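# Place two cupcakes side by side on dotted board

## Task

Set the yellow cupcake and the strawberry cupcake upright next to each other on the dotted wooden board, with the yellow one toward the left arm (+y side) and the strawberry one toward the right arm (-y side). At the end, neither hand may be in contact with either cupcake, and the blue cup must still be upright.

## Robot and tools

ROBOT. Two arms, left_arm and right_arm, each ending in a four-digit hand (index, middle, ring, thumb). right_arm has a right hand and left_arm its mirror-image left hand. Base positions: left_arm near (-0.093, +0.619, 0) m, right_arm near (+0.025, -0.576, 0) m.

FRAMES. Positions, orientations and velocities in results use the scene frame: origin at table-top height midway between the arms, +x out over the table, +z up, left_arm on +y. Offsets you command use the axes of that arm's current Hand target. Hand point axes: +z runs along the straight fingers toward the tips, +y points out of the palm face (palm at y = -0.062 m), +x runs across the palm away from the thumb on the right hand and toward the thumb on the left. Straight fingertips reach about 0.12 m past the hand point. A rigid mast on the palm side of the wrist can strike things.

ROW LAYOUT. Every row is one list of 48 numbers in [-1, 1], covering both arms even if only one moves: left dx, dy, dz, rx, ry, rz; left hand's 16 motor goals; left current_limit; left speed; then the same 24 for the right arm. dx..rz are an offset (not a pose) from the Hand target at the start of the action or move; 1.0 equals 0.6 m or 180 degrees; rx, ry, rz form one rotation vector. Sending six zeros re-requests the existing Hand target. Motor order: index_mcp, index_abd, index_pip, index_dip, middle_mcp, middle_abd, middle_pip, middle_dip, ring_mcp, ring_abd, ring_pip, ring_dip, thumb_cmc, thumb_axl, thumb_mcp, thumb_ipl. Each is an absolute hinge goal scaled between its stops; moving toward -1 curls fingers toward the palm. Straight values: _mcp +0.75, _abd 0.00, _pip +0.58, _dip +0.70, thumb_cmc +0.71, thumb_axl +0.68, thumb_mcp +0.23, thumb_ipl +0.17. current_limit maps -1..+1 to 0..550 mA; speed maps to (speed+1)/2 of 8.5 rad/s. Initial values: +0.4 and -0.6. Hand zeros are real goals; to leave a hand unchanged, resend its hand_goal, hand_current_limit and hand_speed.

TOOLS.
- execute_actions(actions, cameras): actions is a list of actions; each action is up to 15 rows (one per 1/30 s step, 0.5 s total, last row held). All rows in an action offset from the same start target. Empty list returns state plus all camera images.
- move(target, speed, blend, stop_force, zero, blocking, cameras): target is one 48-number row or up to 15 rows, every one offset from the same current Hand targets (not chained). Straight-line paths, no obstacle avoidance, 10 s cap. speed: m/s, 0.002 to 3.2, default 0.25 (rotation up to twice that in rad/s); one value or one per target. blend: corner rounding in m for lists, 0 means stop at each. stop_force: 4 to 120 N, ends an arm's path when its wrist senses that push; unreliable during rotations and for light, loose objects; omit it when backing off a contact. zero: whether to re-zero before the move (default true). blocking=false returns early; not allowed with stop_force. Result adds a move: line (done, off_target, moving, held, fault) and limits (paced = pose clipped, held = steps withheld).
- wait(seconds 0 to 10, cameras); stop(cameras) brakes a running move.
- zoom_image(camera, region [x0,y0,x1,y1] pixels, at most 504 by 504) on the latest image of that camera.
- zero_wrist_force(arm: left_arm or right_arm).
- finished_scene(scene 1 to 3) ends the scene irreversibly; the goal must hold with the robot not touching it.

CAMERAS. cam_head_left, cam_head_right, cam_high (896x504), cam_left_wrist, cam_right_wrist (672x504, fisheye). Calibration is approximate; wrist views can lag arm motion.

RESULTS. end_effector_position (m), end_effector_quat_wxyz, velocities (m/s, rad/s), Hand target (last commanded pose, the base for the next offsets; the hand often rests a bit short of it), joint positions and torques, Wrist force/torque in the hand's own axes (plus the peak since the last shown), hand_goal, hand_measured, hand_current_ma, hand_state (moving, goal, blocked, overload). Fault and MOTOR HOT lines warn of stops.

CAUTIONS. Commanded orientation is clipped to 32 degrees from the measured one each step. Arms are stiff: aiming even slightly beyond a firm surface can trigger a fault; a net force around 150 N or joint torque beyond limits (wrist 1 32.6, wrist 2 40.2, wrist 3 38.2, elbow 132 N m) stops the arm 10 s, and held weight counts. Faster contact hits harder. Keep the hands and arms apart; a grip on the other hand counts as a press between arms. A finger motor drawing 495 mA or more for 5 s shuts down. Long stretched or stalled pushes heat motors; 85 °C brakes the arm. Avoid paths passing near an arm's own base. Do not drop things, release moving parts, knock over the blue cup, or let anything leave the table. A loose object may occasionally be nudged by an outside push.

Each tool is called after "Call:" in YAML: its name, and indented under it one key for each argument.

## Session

Call:
execute_actions:
  actions: []

Call:
zoom_image:
  camera: "cam_head_left"
  region: [280, 260, 480, 504]

Call:
zoom_image:
  camera: "cam_head_right"
  region: [250, 260, 450, 504]

Scene clock: 0.00 s.
left_arm: end_effector_position=(+0.3713, +0.2969, +0.2159) hand_goal=(+0.754, +0.000, +0.576, +0.696, +0.754, +0.000, +0.576, +0.696, +0.754, +0.000, +0.576, +0.696, +0.714, +0.678, +0.226, +0.168) hand_measured=(+0.754, +0.000, +0.576, +0.696, +0.754, +0.000, +0.576, +0.696, +0.754, +0.000, +0.576, +0.696, +0.714, +0.678, +0.226, +0.168) hand_current_ma=(+0, +0, +0, +0, +0, +0, +0, +0, +0, +0, +0, +0, +0, +0, +0, +0) hand_state=(goal, goal, goal, goal, goal, goal, goal, goal, goal, goal, goal, goal, goal, goal, goal, goal) hand_current_limit=0.40 hand_speed=-0.60 end_effector_quat_wxyz=(+0.540, +0.002, +0.830, -0.143) | right_arm: end_effector_position=(+1.0551, -0.4459, +0.3381) hand_goal=(+0.754, +0.000, +0.576, +0.696, +0.754, +0.000, +0.576, +0.696, +0.754, +0.000, +0.576, +0.696, +0.714, +0.678, +0.226, +0.168) hand_measured=(+0.754, +0.000, +0.576, +0.696, +0.754, +0.000, +0.576, +0.696, +0.754, +0.000, +0.576, +0.696, +0.714, +0.678, +0.226, +0.168) hand_current_ma=(+0, +0, +0, +0, +0, +0, +0, +0, +0, +0, +0, +0, +0, +0, +0, +0) hand_state=(goal, goal, goal, goal, goal, goal, goal, goal, goal, goal, goal, goal, goal, goal, goal, goal) hand_current_limit=0.40 hand_speed=-0.60 end_effector_quat_wxyz=(+0.425, +0.162, +0.758, +0.467)
Joint positions: left_arm=[-1.366 -1.546 2.221 0.083 0.579 0.644] | right_arm=[-0.302 -0.969 1.455 -0.173 0.715 2.373]
Joint velocities: within noise
Joint torques (N m): no reading
Motor temperatures (°C): left_arm=[30 32 29 36 36 36] | right_arm=[28 28 31 35 39 42]
Wrist force (N): no reading
Wrist torque (N m): no reading
Wrist force, peak (N): no reading
Hand target: left_arm +0.3713, +0.2969, +0.2159; +0.540, +0.002, +0.830, -0.143 | right_arm +1.0551, -0.4459, +0.3381; +0.425, +0.162, +0.758, +0.467
camera_calibration:
cam_left_wrist: T_world_to_cam=[[0.26736, -0.458712, 0.847409, -0.175241], [-0.880467, -0.473624, 0.0214121, 0.427915], [0.391531, -0.75184, -0.530509, 0.320515], [0, 0, 0, 1]] pos_world=[0.298126, 0.363261, 0.309374]
cam_right_wrist: T_world_to_cam=[[0.345057, -0.12525, 0.930187, -0.702538], [-0.224099, -0.973387, -0.0479367, -0.223922], [0.911436, -0.191913, -0.363943, -0.797444], [0, 0, 0, 1]] pos_world=[0.919054, -0.458996, 0.352534]

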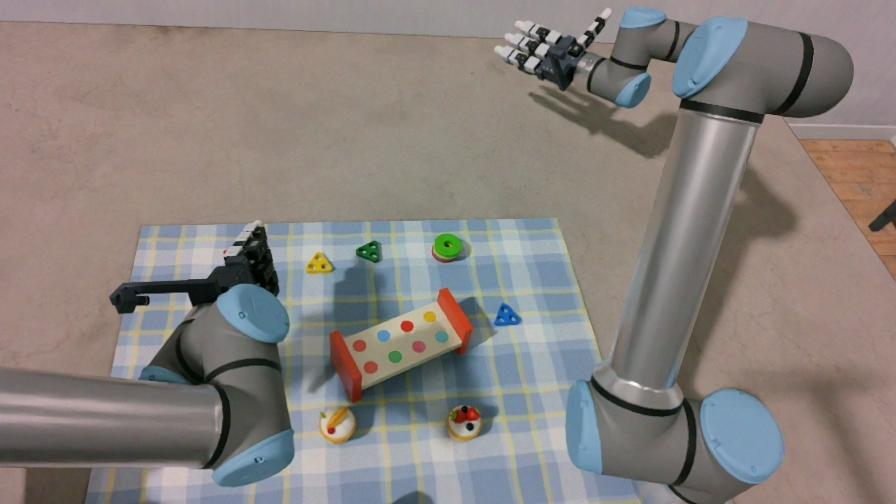

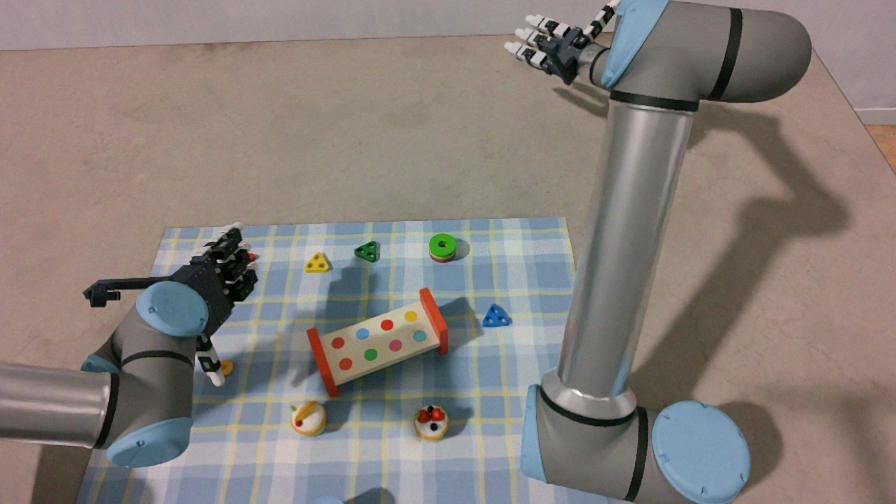

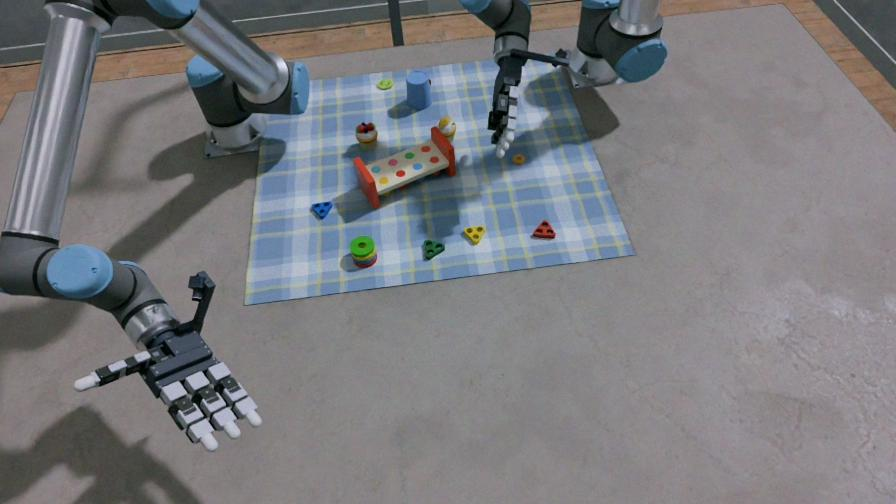

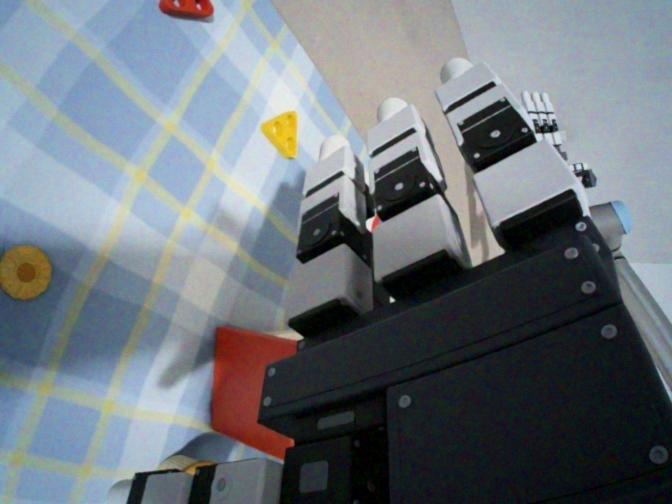

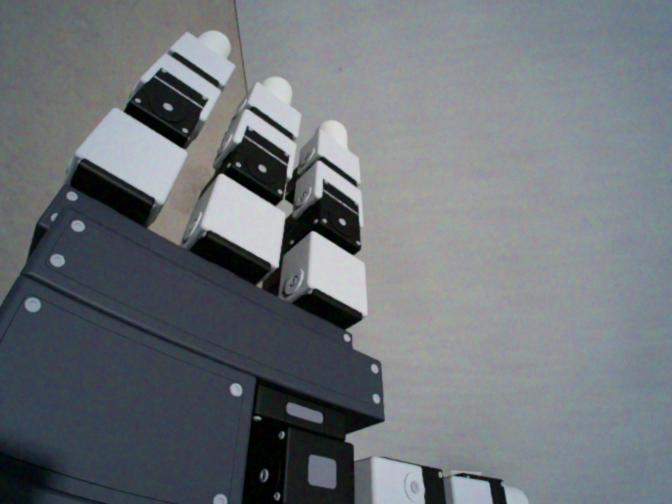

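Scaled by 2.066.

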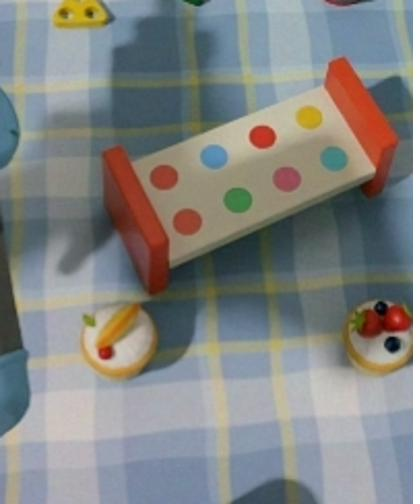

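Scaled by 2.066.

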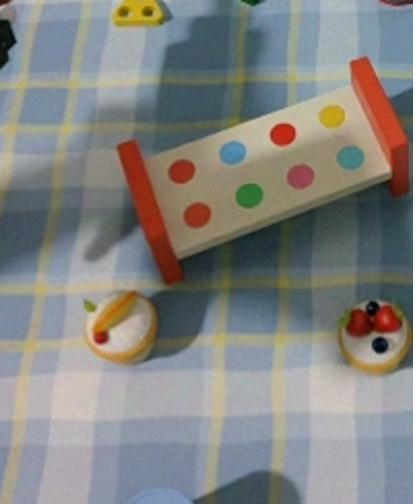

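Call:
move:
  target:
    - [-0.0247,-0.2175,-0.1597,-0.0742,-0.0579,-0.244,0.753,0,-0.299,0.406,0.753,0,-0.299,0.406,0.95,0,0.577,0.696,-0.671,0.678,0.12,0.168,0.2,-0.6,0.3355,0.069,-0.373,0.0973,0.0911,-0.3622,0.753,0,-0.299,0.406,0.753,0,-0.299,0.406,0.95,0,0.577,0.696,-0.671,0.678,0.12,0.168,0.2,-0.6]
    - [0.2408,-0.384,-0.1733,-0.1484,-0.1157,-0.488,0.753,0,-0.299,0.406,0.753,0,-0.299,0.406,0.95,0,0.577,0.696,-0.671,0.678,0.12,0.168,0.2,-0.6,0.671,0.138,-0.746,0.1946,0.1822,-0.7243,0.753,0,-0.299,0.406,0.753,0,-0.299,0.406,0.95,0,0.577,0.696,-0.671,0.678,0.12,0.168,0.2,-0.6]
  speed: 0.4
  blend: [0.05, 0]
  cameras: ["all"]

Scene clock: 110.80 s.
left_arm: end_effector_position=(+0.1814, +0.0790, +0.1799) hand_goal=(+0.754, +0.000, -0.298, +0.406, +0.754, +0.000, -0.298, +0.406, +0.950, +0.000, +0.578, +0.696, -0.670, +0.678, +0.120, +0.168) hand_measured=(+0.748, +0.002, -0.296, +0.410, +0.748, +0.002, -0.296, +0.410, +0.940, +0.002, +0.576, +0.696, -0.666, +0.678, +0.120, +0.168) hand_current_ma=(-28, +5, +12, +16, -26, +5, +13, +16, -52, +5, -6, +0, +22, -4, +3, -2) hand_state=(goal, goal, goal, goal, goal, goal, goal, goal, goal, goal, goal, goal, goal, goal, goal, goal) hand_current_limit=0.20 hand_speed=-0.60 end_effector_quat_wxyz=(-0.404, +0.701, -0.509, +0.294) | right_arm: end_effector_position=(+0.4504, -0.4002, +0.2997) hand_goal=(+0.754, +0.000, -0.298, +0.406, +0.754, +0.000, -0.298, +0.406, +0.950, +0.000, +0.578, +0.696, -0.670, +0.678, +0.120, +0.168) hand_measured=(+0.748, +0.000, -0.296, +0.410, +0.750, +0.000, -0.296, +0.410, +0.942, +0.000, +0.578, +0.696, -0.672, +0.678, +0.120, +0.168) hand_current_ma=(-20, +0, +7, +9, -16, +0, +7, +10, -28, -2, -1, +0, -5, -2, +0, -1) hand_state=(goal, goal, goal, goal, goal, goal, goal, goal, goal, goal, goal, goal, goal, goal, goal, goal) hand_current_limit=0.20 hand_speed=-0.60 end_effector_quat_wxyz=(-0.354, +0.612, -0.613, +0.353)
Joint positions: left_arm=[-1.671 -1.116 1.955 1.364 0.668 -2.323] | right_arm=[-0.131 -2 2.243 0.282 1.494 -0.043]
Joint torques (N m): left_arm=[13.64 -52.83 -20.01 7.14 -0.71 -1.45] | right_arm=[11.08 -19.16 -37.81 1.88 1.16 -2.72]
Wrist force (N): left_arm=[0.0 0.2 0.1] | right_arm=[1.3 3.2 -1.5]
Wrist torque (N m): left_arm=[0.13 0.12 0.05] | right_arm=[0.74 -0.05 0.01]
Wrist force, peak (N): left_arm=[0.9 1.1 0.3] | right_arm=[0.6 4.2 -3.1]
Hand target: left_arm +0.1815, +0.0791, +0.1798; -0.404, +0.701, -0.509, +0.294 | right_arm +0.4503, -0.4002, +0.2997; -0.354, +0.612, -0.612, +0.353
Off the commanded pose: left_arm 0.000 m, 0 deg | right_arm 0.000 m, 0 deg.
move: done
camera_calibration:
cam_left_wrist: T_world_to_cam=[[0.0611914, 0.863127, 0.501266, -0.19862], [-0.148399, -0.488759, 0.859705, -0.124072], [0.987033, -0.126994, 0.098179, -0.0584793], [0, 0, 0, 1]] pos_world=[0.0514626, 0.103366, 0.211969]
cam_right_wrist: T_world_to_cam=[[-0.321911, 0.742572, -0.587333, 0.650035], [-0.374811, 0.469718, 0.799301, 0.0747193], [0.869419, 0.477442, 0.127117, -0.11191], [0, 0, 0, 1]] pos_world=[0.334556, -0.464364, 0.336289]

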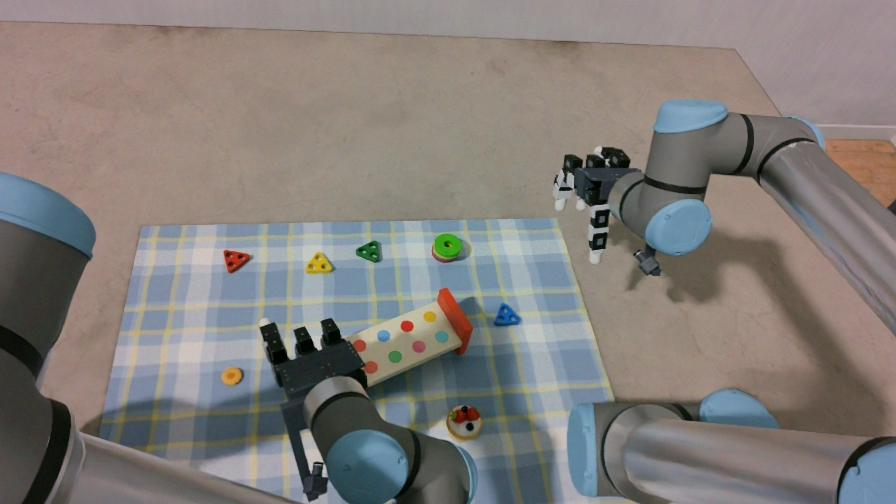

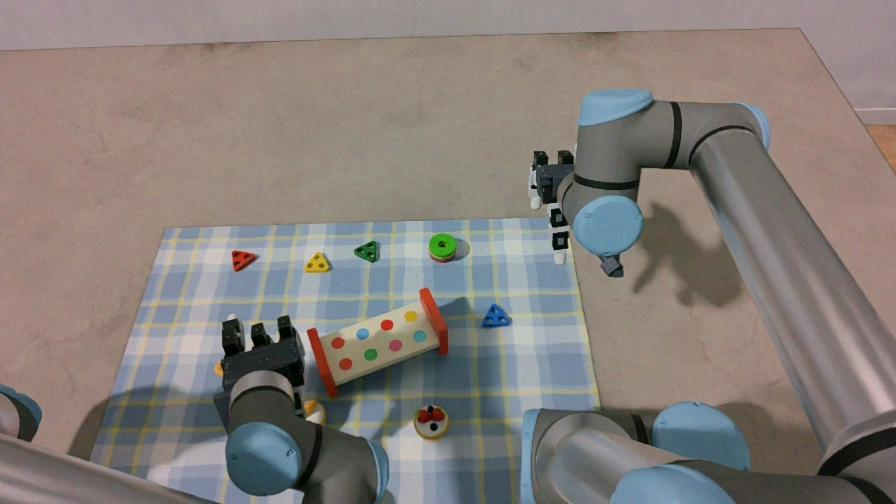

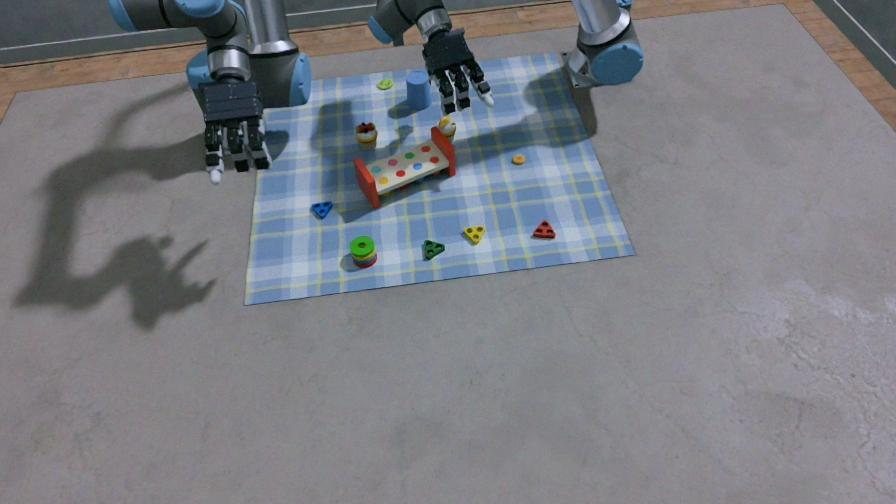

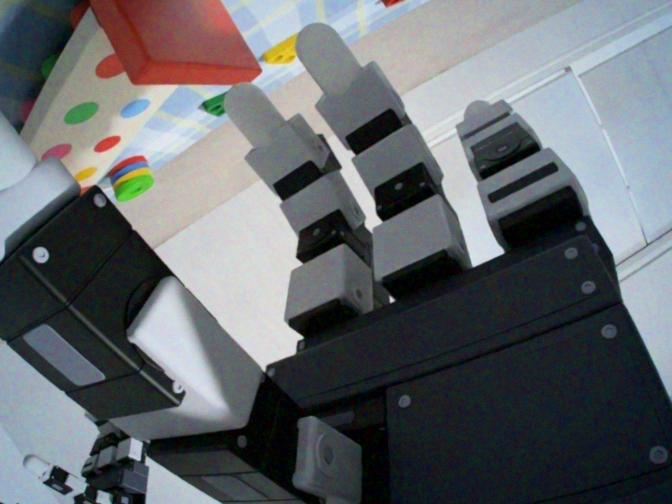

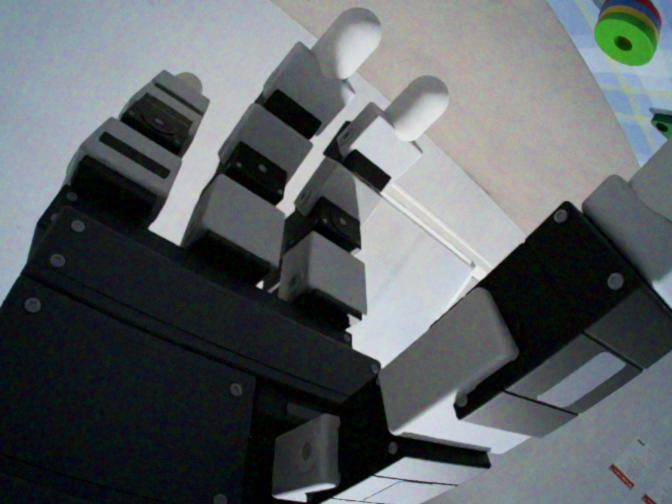

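Call:
move:
  target: [0,0.1876,0.1083,0,0,0,0.753,0,-0.299,0.406,0.753,0,-0.299,0.406,0.95,0,0.577,0.696,-0.671,0.678,0.12,0.168,0.2,-0.6,0,0,0,0,0,0,0.753,0,-0.299,0.406,0.753,0,-0.299,0.406,0.95,0,0.577,0.696,-0.671,0.678,0.12,0.168,0.2,-0.6]
  speed: 0.1
  stop_force: 8
  cameras: ["cam_left_wrist","cam_high","cam_head_left","cam_head_right"]

Scene clock: 117.50 s.
left_arm: end_effector_position=(+0.1816, +0.0790, +0.0499) hand_goal=(+0.754, +0.000, -0.298, +0.406, +0.754, +0.000, -0.298, +0.406, +0.950, +0.000, +0.578, +0.696, -0.670, +0.678, +0.120, +0.168) hand_measured=(+0.748, +0.002, -0.296, +0.410, +0.748, +0.002, -0.296, +0.410, +0.940, +0.002, +0.576, +0.696, -0.666, +0.678, +0.120, +0.168) hand_current_ma=(-29, +5, +12, +16, -26, +5, +13, +16, -52, +5, -6, +0, +21, -4, +3, -2) hand_state=(goal, goal, goal, goal, goal, goal, goal, goal, goal, goal, goal, goal, goal, goal, goal, goal) hand_current_limit=0.20 hand_speed=-0.60 end_effector_quat_wxyz=(-0.404, +0.701, -0.509, +0.294) | right_arm: end_effector_position=(+0.4503, -0.4002, +0.2997) hand_goal=(+0.754, +0.000, -0.298, +0.406, +0.754, +0.000, -0.298, +0.406, +0.950, +0.000, +0.578, +0.696, -0.670, +0.678, +0.120, +0.168) hand_measured=(+0.748, +0.000, -0.296, +0.410, +0.750, +0.000, -0.296, +0.410, +0.942, +0.000, +0.578, +0.696, -0.672, +0.678, +0.120, +0.168) hand_current_ma=(-20, +0, +7, +9, -16, +0, +7, +10, -28, -2, -1, +0, -5, -2, +0, -1) hand_state=(goal, goal, goal, goal, goal, goal, goal, goal, goal, goal, goal, goal, goal, goal, goal, goal) hand_current_limit=0.20 hand_speed=-0.60 end_effector_quat_wxyz=(-0.354, +0.612, -0.612, +0.353)
Joint positions: left_arm=[-1.671 -0.929 1.979 1.153 0.668 -2.323] | right_arm=[-0.131 -2 2.243 0.282 1.494 -0.043]
Joint torques (N m): left_arm=[9.41 -50.9 -28.05 2.7 -3.38 -0.69] | right_arm=[12.01 -20.68 -32.3 1.86 1.16 -2.74]
Wrist force (N): left_arm=[-0.1 0.1 0.3] | right_arm=[1.3 3.2 -1.6]
Wrist torque (N m): left_arm=[0.07 0.12 0.02] | right_arm=[0.74 -0.06 0.01]
Wrist force, peak (N): left_arm=[0.1 1.6 0.7] | right_arm=[1.2 3.4 -1.9]
Hand target: left_arm +0.1816, +0.0790, +0.0499; -0.404, +0.701, -0.509, +0.294 | right_arm +0.4503, -0.4002, +0.2997; -0.354, +0.612, -0.612, +0.353
Off the commanded pose: left_arm 0.000 m, 0 deg | right_arm 0.000 m, 0 deg.
move: done
camera_calibration:
cam_left_wrist: T_world_to_cam=[[0.0610083, 0.863112, 0.501315, -0.133461], [-0.148308, -0.488836, 0.859676, -0.0122752], [0.987058, -0.126797, 0.0981836, -0.0459355], [0, 0, 0, 1]] pos_world=[0.0516627, 0.103366, 0.0819685]
Images, in order (width x height): cam_head_left 896x504, cam_head_right 896x504, cam_high 896x504, cam_left_wrist 672x504.

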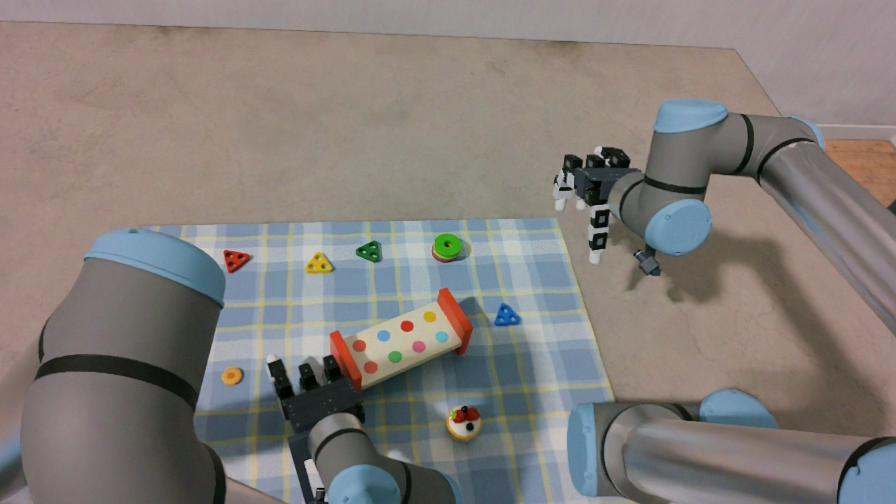

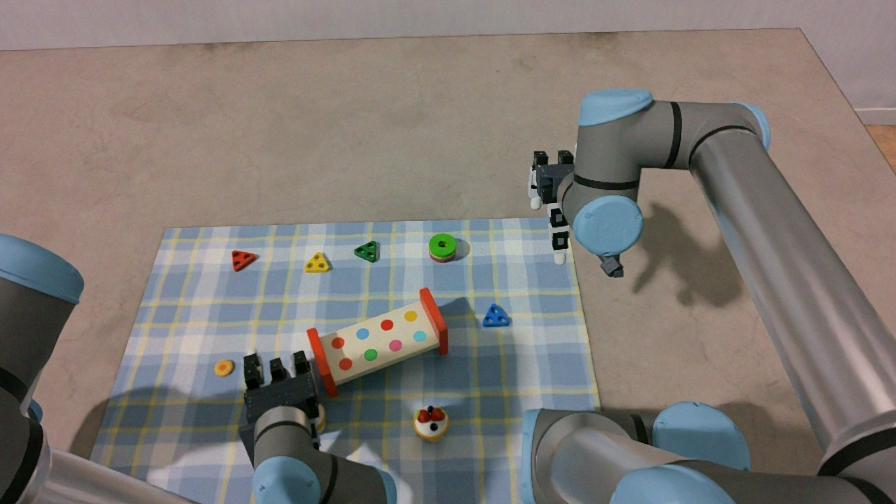

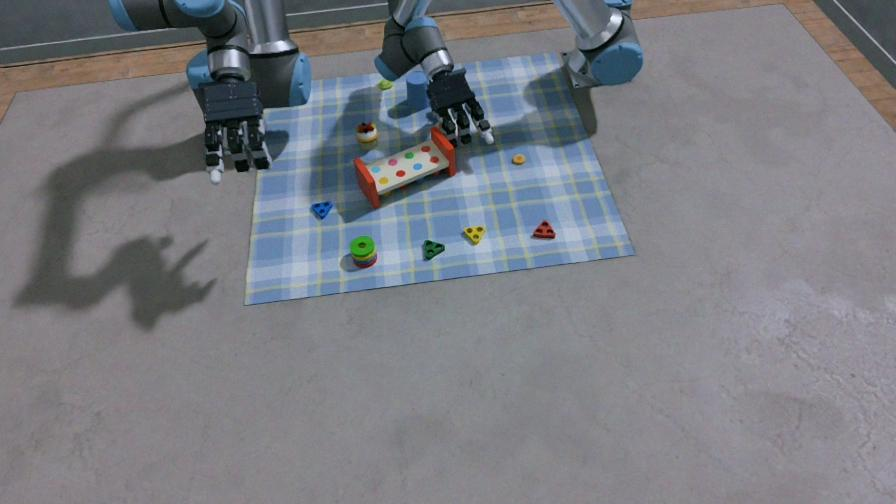

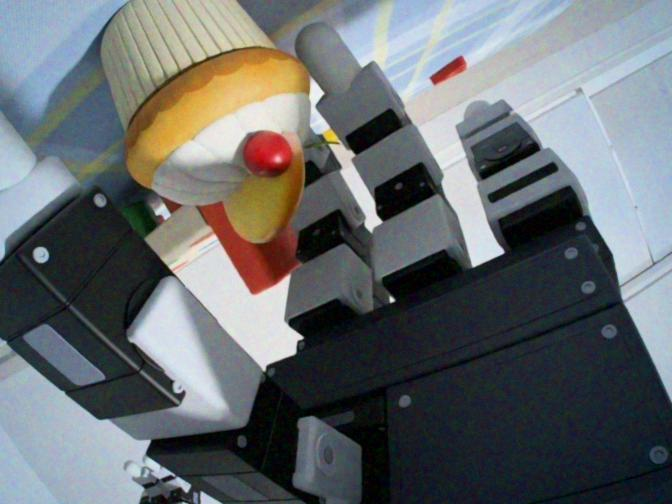

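Call:
execute_actions:
  actions:
    - [[0,0,0,0,0,0,0.60,0,-0.299,0.406,0.60,0,-0.299,0.406,0.95,0,0.577,0.696,-0.671,0.678,-0.112,0.168,0.2,-0.8,0,0,0,0,0,0,0.753,0,-0.299,0.406,0.753,0,-0.299,0.406,0.95,0,0.577,0.696,-0.671,0.678,0.12,0.168,0.2,-0.6]]
    - [[0,0,0,0,0,0,0.40,0,-0.299,0.406,0.40,0,-0.299,0.406,0.95,0,0.577,0.696,-0.671,0.678,-0.2,0.168,0.2,-0.8,0,0,0,0,0,0,0.753,0,-0.299,0.406,0.753,0,-0.299,0.406,0.95,0,0.577,0.696,-0.671,0.678,0.12,0.168,0.2,-0.6]]
    - [[0,0,0,0,0,0,0.40,0,-0.299,0.406,0.40,0,-0.299,0.406,0.95,0,0.577,0.696,-0.671,0.678,-0.2,0.168,0.2,-0.8,0,0,0,0,0,0,0.753,0,-0.299,0.406,0.753,0,-0.299,0.406,0.95,0,0.577,0.696,-0.671,0.678,0.12,0.168,0.2,-0.6]]
  cameras: ["cam_left_wrist"]

Call:
move:
  target:
    - [0,-0.2309,-0.1333,0,0,0,0.40,0,-0.299,0.406,0.40,0,-0.299,0.406,0.95,0,0.577,0.696,-0.671,0.678,-0.2,0.168,0.2,-0.8,0,0,0,0,0,0,0.753,0,-0.299,0.406,0.753,0,-0.299,0.406,0.95,0,0.577,0.696,-0.671,0.678,0.12,0.168,0.2,-0.6]
    - [0.2115,-0.3063,0.0305,0,-0.0144,-0.0083,0.40,0,-0.299,0.406,0.40,0,-0.299,0.406,0.95,0,0.577,0.696,-0.671,0.678,-0.2,0.168,0.2,-0.8,0,0,0,0,0,0,0.753,0,-0.299,0.406,0.753,0,-0.299,0.406,0.95,0,0.577,0.696,-0.671,0.678,0.12,0.168,0.2,-0.6]
  speed: 0.18
  blend: [0.03, 0]
  cameras: ["cam_left_wrist","cam_high","cam_right_wrist","cam_head_left","cam_head_right"]

Scene clock: 138.80 s.
left_arm: end_effector_position=(+0.1816, +0.0790, +0.0499) hand_goal=(+0.400, +0.000, -0.298, +0.406, +0.400, +0.000, -0.298, +0.406, +0.950, +0.000, +0.578, +0.696, -0.670, +0.678, -0.200, +0.168) hand_measured=(+0.514, +0.002, -0.284, +0.410, +0.458, -0.004, -0.280, +0.412, +0.940, +0.002, +0.576, +0.696, -0.670, +0.678, -0.170, +0.180) hand_current_ma=(+330, +6, +65, +18, +311, -20, +84, +25, -52, +5, -6, +0, +1, -3, +198, +74) hand_state=(blocked, goal, goal, goal, blocked, goal, goal, goal, goal, goal, goal, goal, goal, goal, blocked, goal) hand_current_limit=0.20 hand_speed=-0.80 end_effector_quat_wxyz=(-0.404, +0.701, -0.509, +0.294) | right_arm: end_effector_position=(+0.4503, -0.4002, +0.2997) hand_goal=(+0.754, +0.000, -0.298, +0.406, +0.754, +0.000, -0.298, +0.406, +0.950, +0.000, +0.578, +0.696, -0.670, +0.678, +0.120, +0.168) hand_measured=(+0.748, +0.000, -0.296, +0.410, +0.750, +0.000, -0.296, +0.410, +0.942, +0.000, +0.578, +0.696, -0.672, +0.678, +0.120, +0.168) hand_current_ma=(-20, +0, +7, +9, -16, +0, +7, +10, -28, -2, -1, +0, -5, -2, +0, -1) hand_state=(goal, goal, goal, goal, goal, goal, goal, goal, goal, goal, goal, goal, goal, goal, goal, goal) hand_current_limit=0.20 hand_speed=-0.60 end_effector_quat_wxyz=(-0.354, +0.612, -0.612, +0.353)
Joint positions: left_arm=[-1.671 -0.929 1.979 1.153 0.668 -2.323] | right_arm=[-0.131 -2 2.243 0.282 1.494 -0.043]
Joint torques (N m): left_arm=[-8.33 -51.94 -26.22 2.52 -1.16 -1.54] | right_arm=[12.87 -19.65 -33.17 1.79 0.79 -2.58]
Wrist force (N): left_arm=[-0.1 -2.9 -0.3] | right_arm=[1.2 2.9 -1.7]
Wrist torque (N m): left_arm=[0.17 0.09 0.03] | right_arm=[0.72 -0.04 0.00]
Wrist force, peak (N): left_arm=[-0.2 -3.2 -0.6] | right_arm=[1.5 3.4 -2.0]
Hand target: left_arm +0.1816, +0.0790, +0.0499; -0.404, +0.701, -0.509, +0.294 | right_arm +0.4503, -0.4002, +0.2997; -0.354, +0.612, -0.612, +0.353
Off the commanded pose: left_arm 0.000 m, 0 deg | right_arm 0.000 m, 0 deg.
Step readings (end_effector_position of left_arm | right_arm):
0: (+0.1816, +0.0790, +0.0499) | (+0.4503, -0.4002, +0.2997)
1: (+0.1816, +0.0790, +0.0499) | (+0.4503, -0.4002, +0.2997)
2: (+0.1816, +0.0790, +0.0499) | (+0.4503, -0.4002, +0.2997)
4: (+0.1816, +0.0790, +0.0499) | (+0.4503, -0.4002, +0.2997)
8: (+0.1816, +0.0790, +0.0499) | (+0.4503, -0.4002, +0.2997)
15: (+0.1816, +0.0790, +0.0499) | (+0.4503, -0.4002, +0.2997)
16: (+0.1816, +0.0790, +0.0499) | (+0.4503, -0.4002, +0.2997)
17: (+0.1816, +0.0790, +0.0499) | (+0.4503, -0.4002, +0.2997)
19: (+0.1816, +0.0790, +0.0499) | (+0.4503, -0.4002, +0.2997)
23: (+0.1816, +0.0790, +0.0499) | (+0.4503, -0.4002, +0.2997)
30: (+0.1816, +0.0790, +0.0499) | (+0.4503, -0.4002, +0.2997)
31: (+0.1816, +0.0790, +0.0499) | (+0.4503, -0.4002, +0.2997)
32: (+0.1816, +0.0790, +0.0499) | (+0.4503, -0.4002, +0.2997)
34: (+0.1816, +0.0790, +0.0499) | (+0.4503, -0.4002, +0.2997)
38: (+0.1816, +0.0790, +0.0499) | (+0.4503, -0.4002, +0.2997)
45: (+0.1816, +0.0790, +0.0499) | (+0.4503, -0.4002, +0.2997)
camera_calibration:
cam_left_wrist: T_world_to_cam=[[0.0610083, 0.863112, 0.501315, -0.133461], [-0.148308, -0.488836, 0.859676, -0.0122752], [0.987058, -0.126797, 0.0981836, -0.0459355], [0, 0, 0, 1]] pos_world=[0.0516627, 0.103366, 0.0819685]
Images, in order (width x height): cam_left_wrist 672x504.

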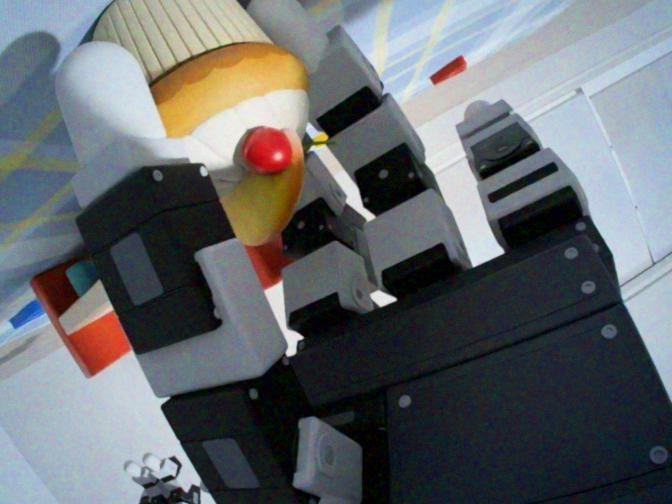

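Scene clock: 141.10 s.
left_arm: end_effector_position=(+0.3231, -0.0083, +0.2000) hand_goal=(+0.400, +0.000, -0.298, +0.406, +0.400, +0.000, -0.298, +0.406, +0.950, +0.000, +0.578, +0.696, -0.670, +0.678, -0.200, +0.168) hand_measured=(+0.494, +0.004, -0.270, +0.420, +0.448, -0.004, -0.274, +0.418, +0.940, +0.002, +0.576, +0.696, -0.670, +0.678, -0.166, +0.182) hand_current_ma=(+330, +14, +136, +73, +250, -20, +120, +56, -52, +5, -6, +0, +5, -2, +213, +88) hand_state=(blocked, goal, blocked, goal, blocked, goal, blocked, goal, goal, goal, goal, goal, goal, goal, blocked, goal) hand_current_limit=0.20 hand_speed=-0.80 end_effector_quat_wxyz=(-0.412, +0.714, -0.490, +0.284) | right_arm: end_effector_position=(+0.4503, -0.4002, +0.2997) hand_goal=(+0.754, +0.000, -0.298, +0.406, +0.754, +0.000, -0.298, +0.406, +0.950, +0.000, +0.578, +0.696, -0.670, +0.678, +0.120, +0.168) hand_measured=(+0.748, +0.000, -0.296, +0.410, +0.750, +0.000, -0.296, +0.410, +0.942, +0.000, +0.578, +0.696, -0.672, +0.678, +0.120, +0.168) hand_current_ma=(-20, +0, +7, +9, -16, +0, +7, +10, -28, -2, -1, +0, -5, -2, +0, -1) hand_state=(goal, goal, goal, goal, goal, goal, goal, goal, goal, goal, goal, goal, goal, goal, goal, goal) hand_current_limit=0.20 hand_speed=-0.60 end_effector_quat_wxyz=(-0.354, +0.612, -0.612, +0.353)
Joint positions: left_arm=[-1.439 -0.98 1.619 1.347 0.577 -2.056] | right_arm=[-0.131 -2 2.243 0.282 1.494 -0.043]
Joint torques (N m): left_arm=[13.42 -59.35 -41.07 6.8 -0.16 0.96] | right_arm=[11.49 -18.14 -33.45 1.86 0.8 -2.46]
Wrist force (N): left_arm=[0.0 0.9 0.2] | right_arm=[1.3 3.0 -2.1]
Wrist torque (N m): left_arm=[0.18 0.02 -0.23] | right_arm=[0.75 -0.04 0.01]
Wrist force, peak (N): left_arm=[0.0 -3.3 -0.4] | right_arm=[1.2 3.4 -1.7]
Hand target: left_arm +0.3231, -0.0083, +0.2000; -0.412, +0.714, -0.490, +0.284 | right_arm +0.4503, -0.4002, +0.2997; -0.354, +0.612, -0.612, +0.353
Off the commanded pose: left_arm 0.000 m, 0 deg | right_arm 0.000 m, 0 deg.
move: done
camera_calibration:
cam_left_wrist: T_world_to_cam=[[0.0158697, 0.865146, 0.50127, -0.127383], [-0.12258, -0.495868, 0.859703, -0.171377], [0.992332, -0.0750889, 0.0981803, -0.212687], [0, 0, 0, 1]] pos_world=[0.19207, 0.00925384, 0.232069]
cam_right_wrist: T_world_to_cam=[[-0.321976, 0.742447, -0.587456, 0.650008], [-0.374825, 0.469833, 0.799227, 0.0747645], [0.869389, 0.477525, 0.127013, -0.11174], [0, 0, 0, 1]] pos_world=[0.334456, -0.464364, 0.33629]

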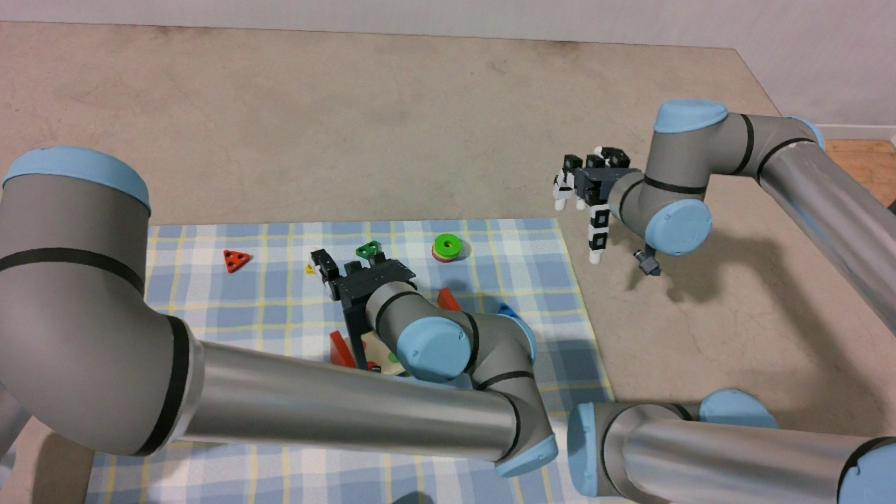

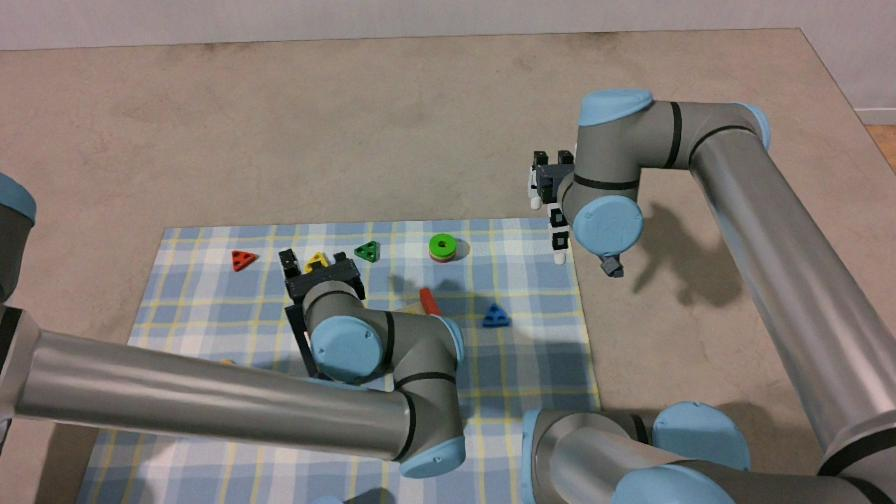

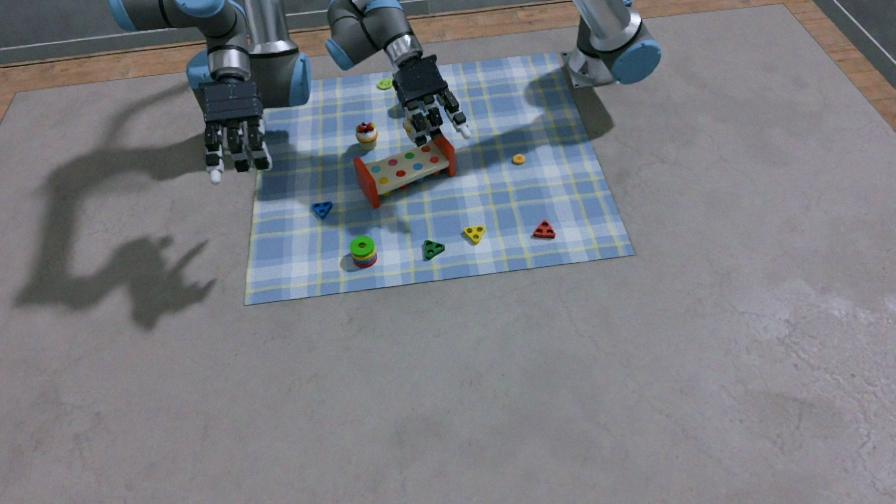

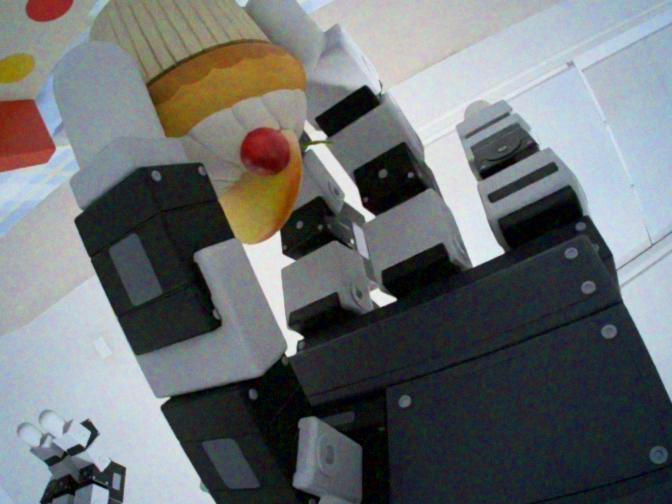

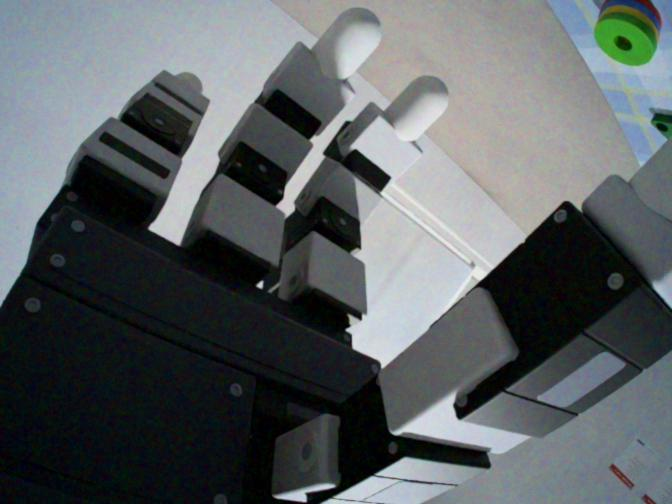

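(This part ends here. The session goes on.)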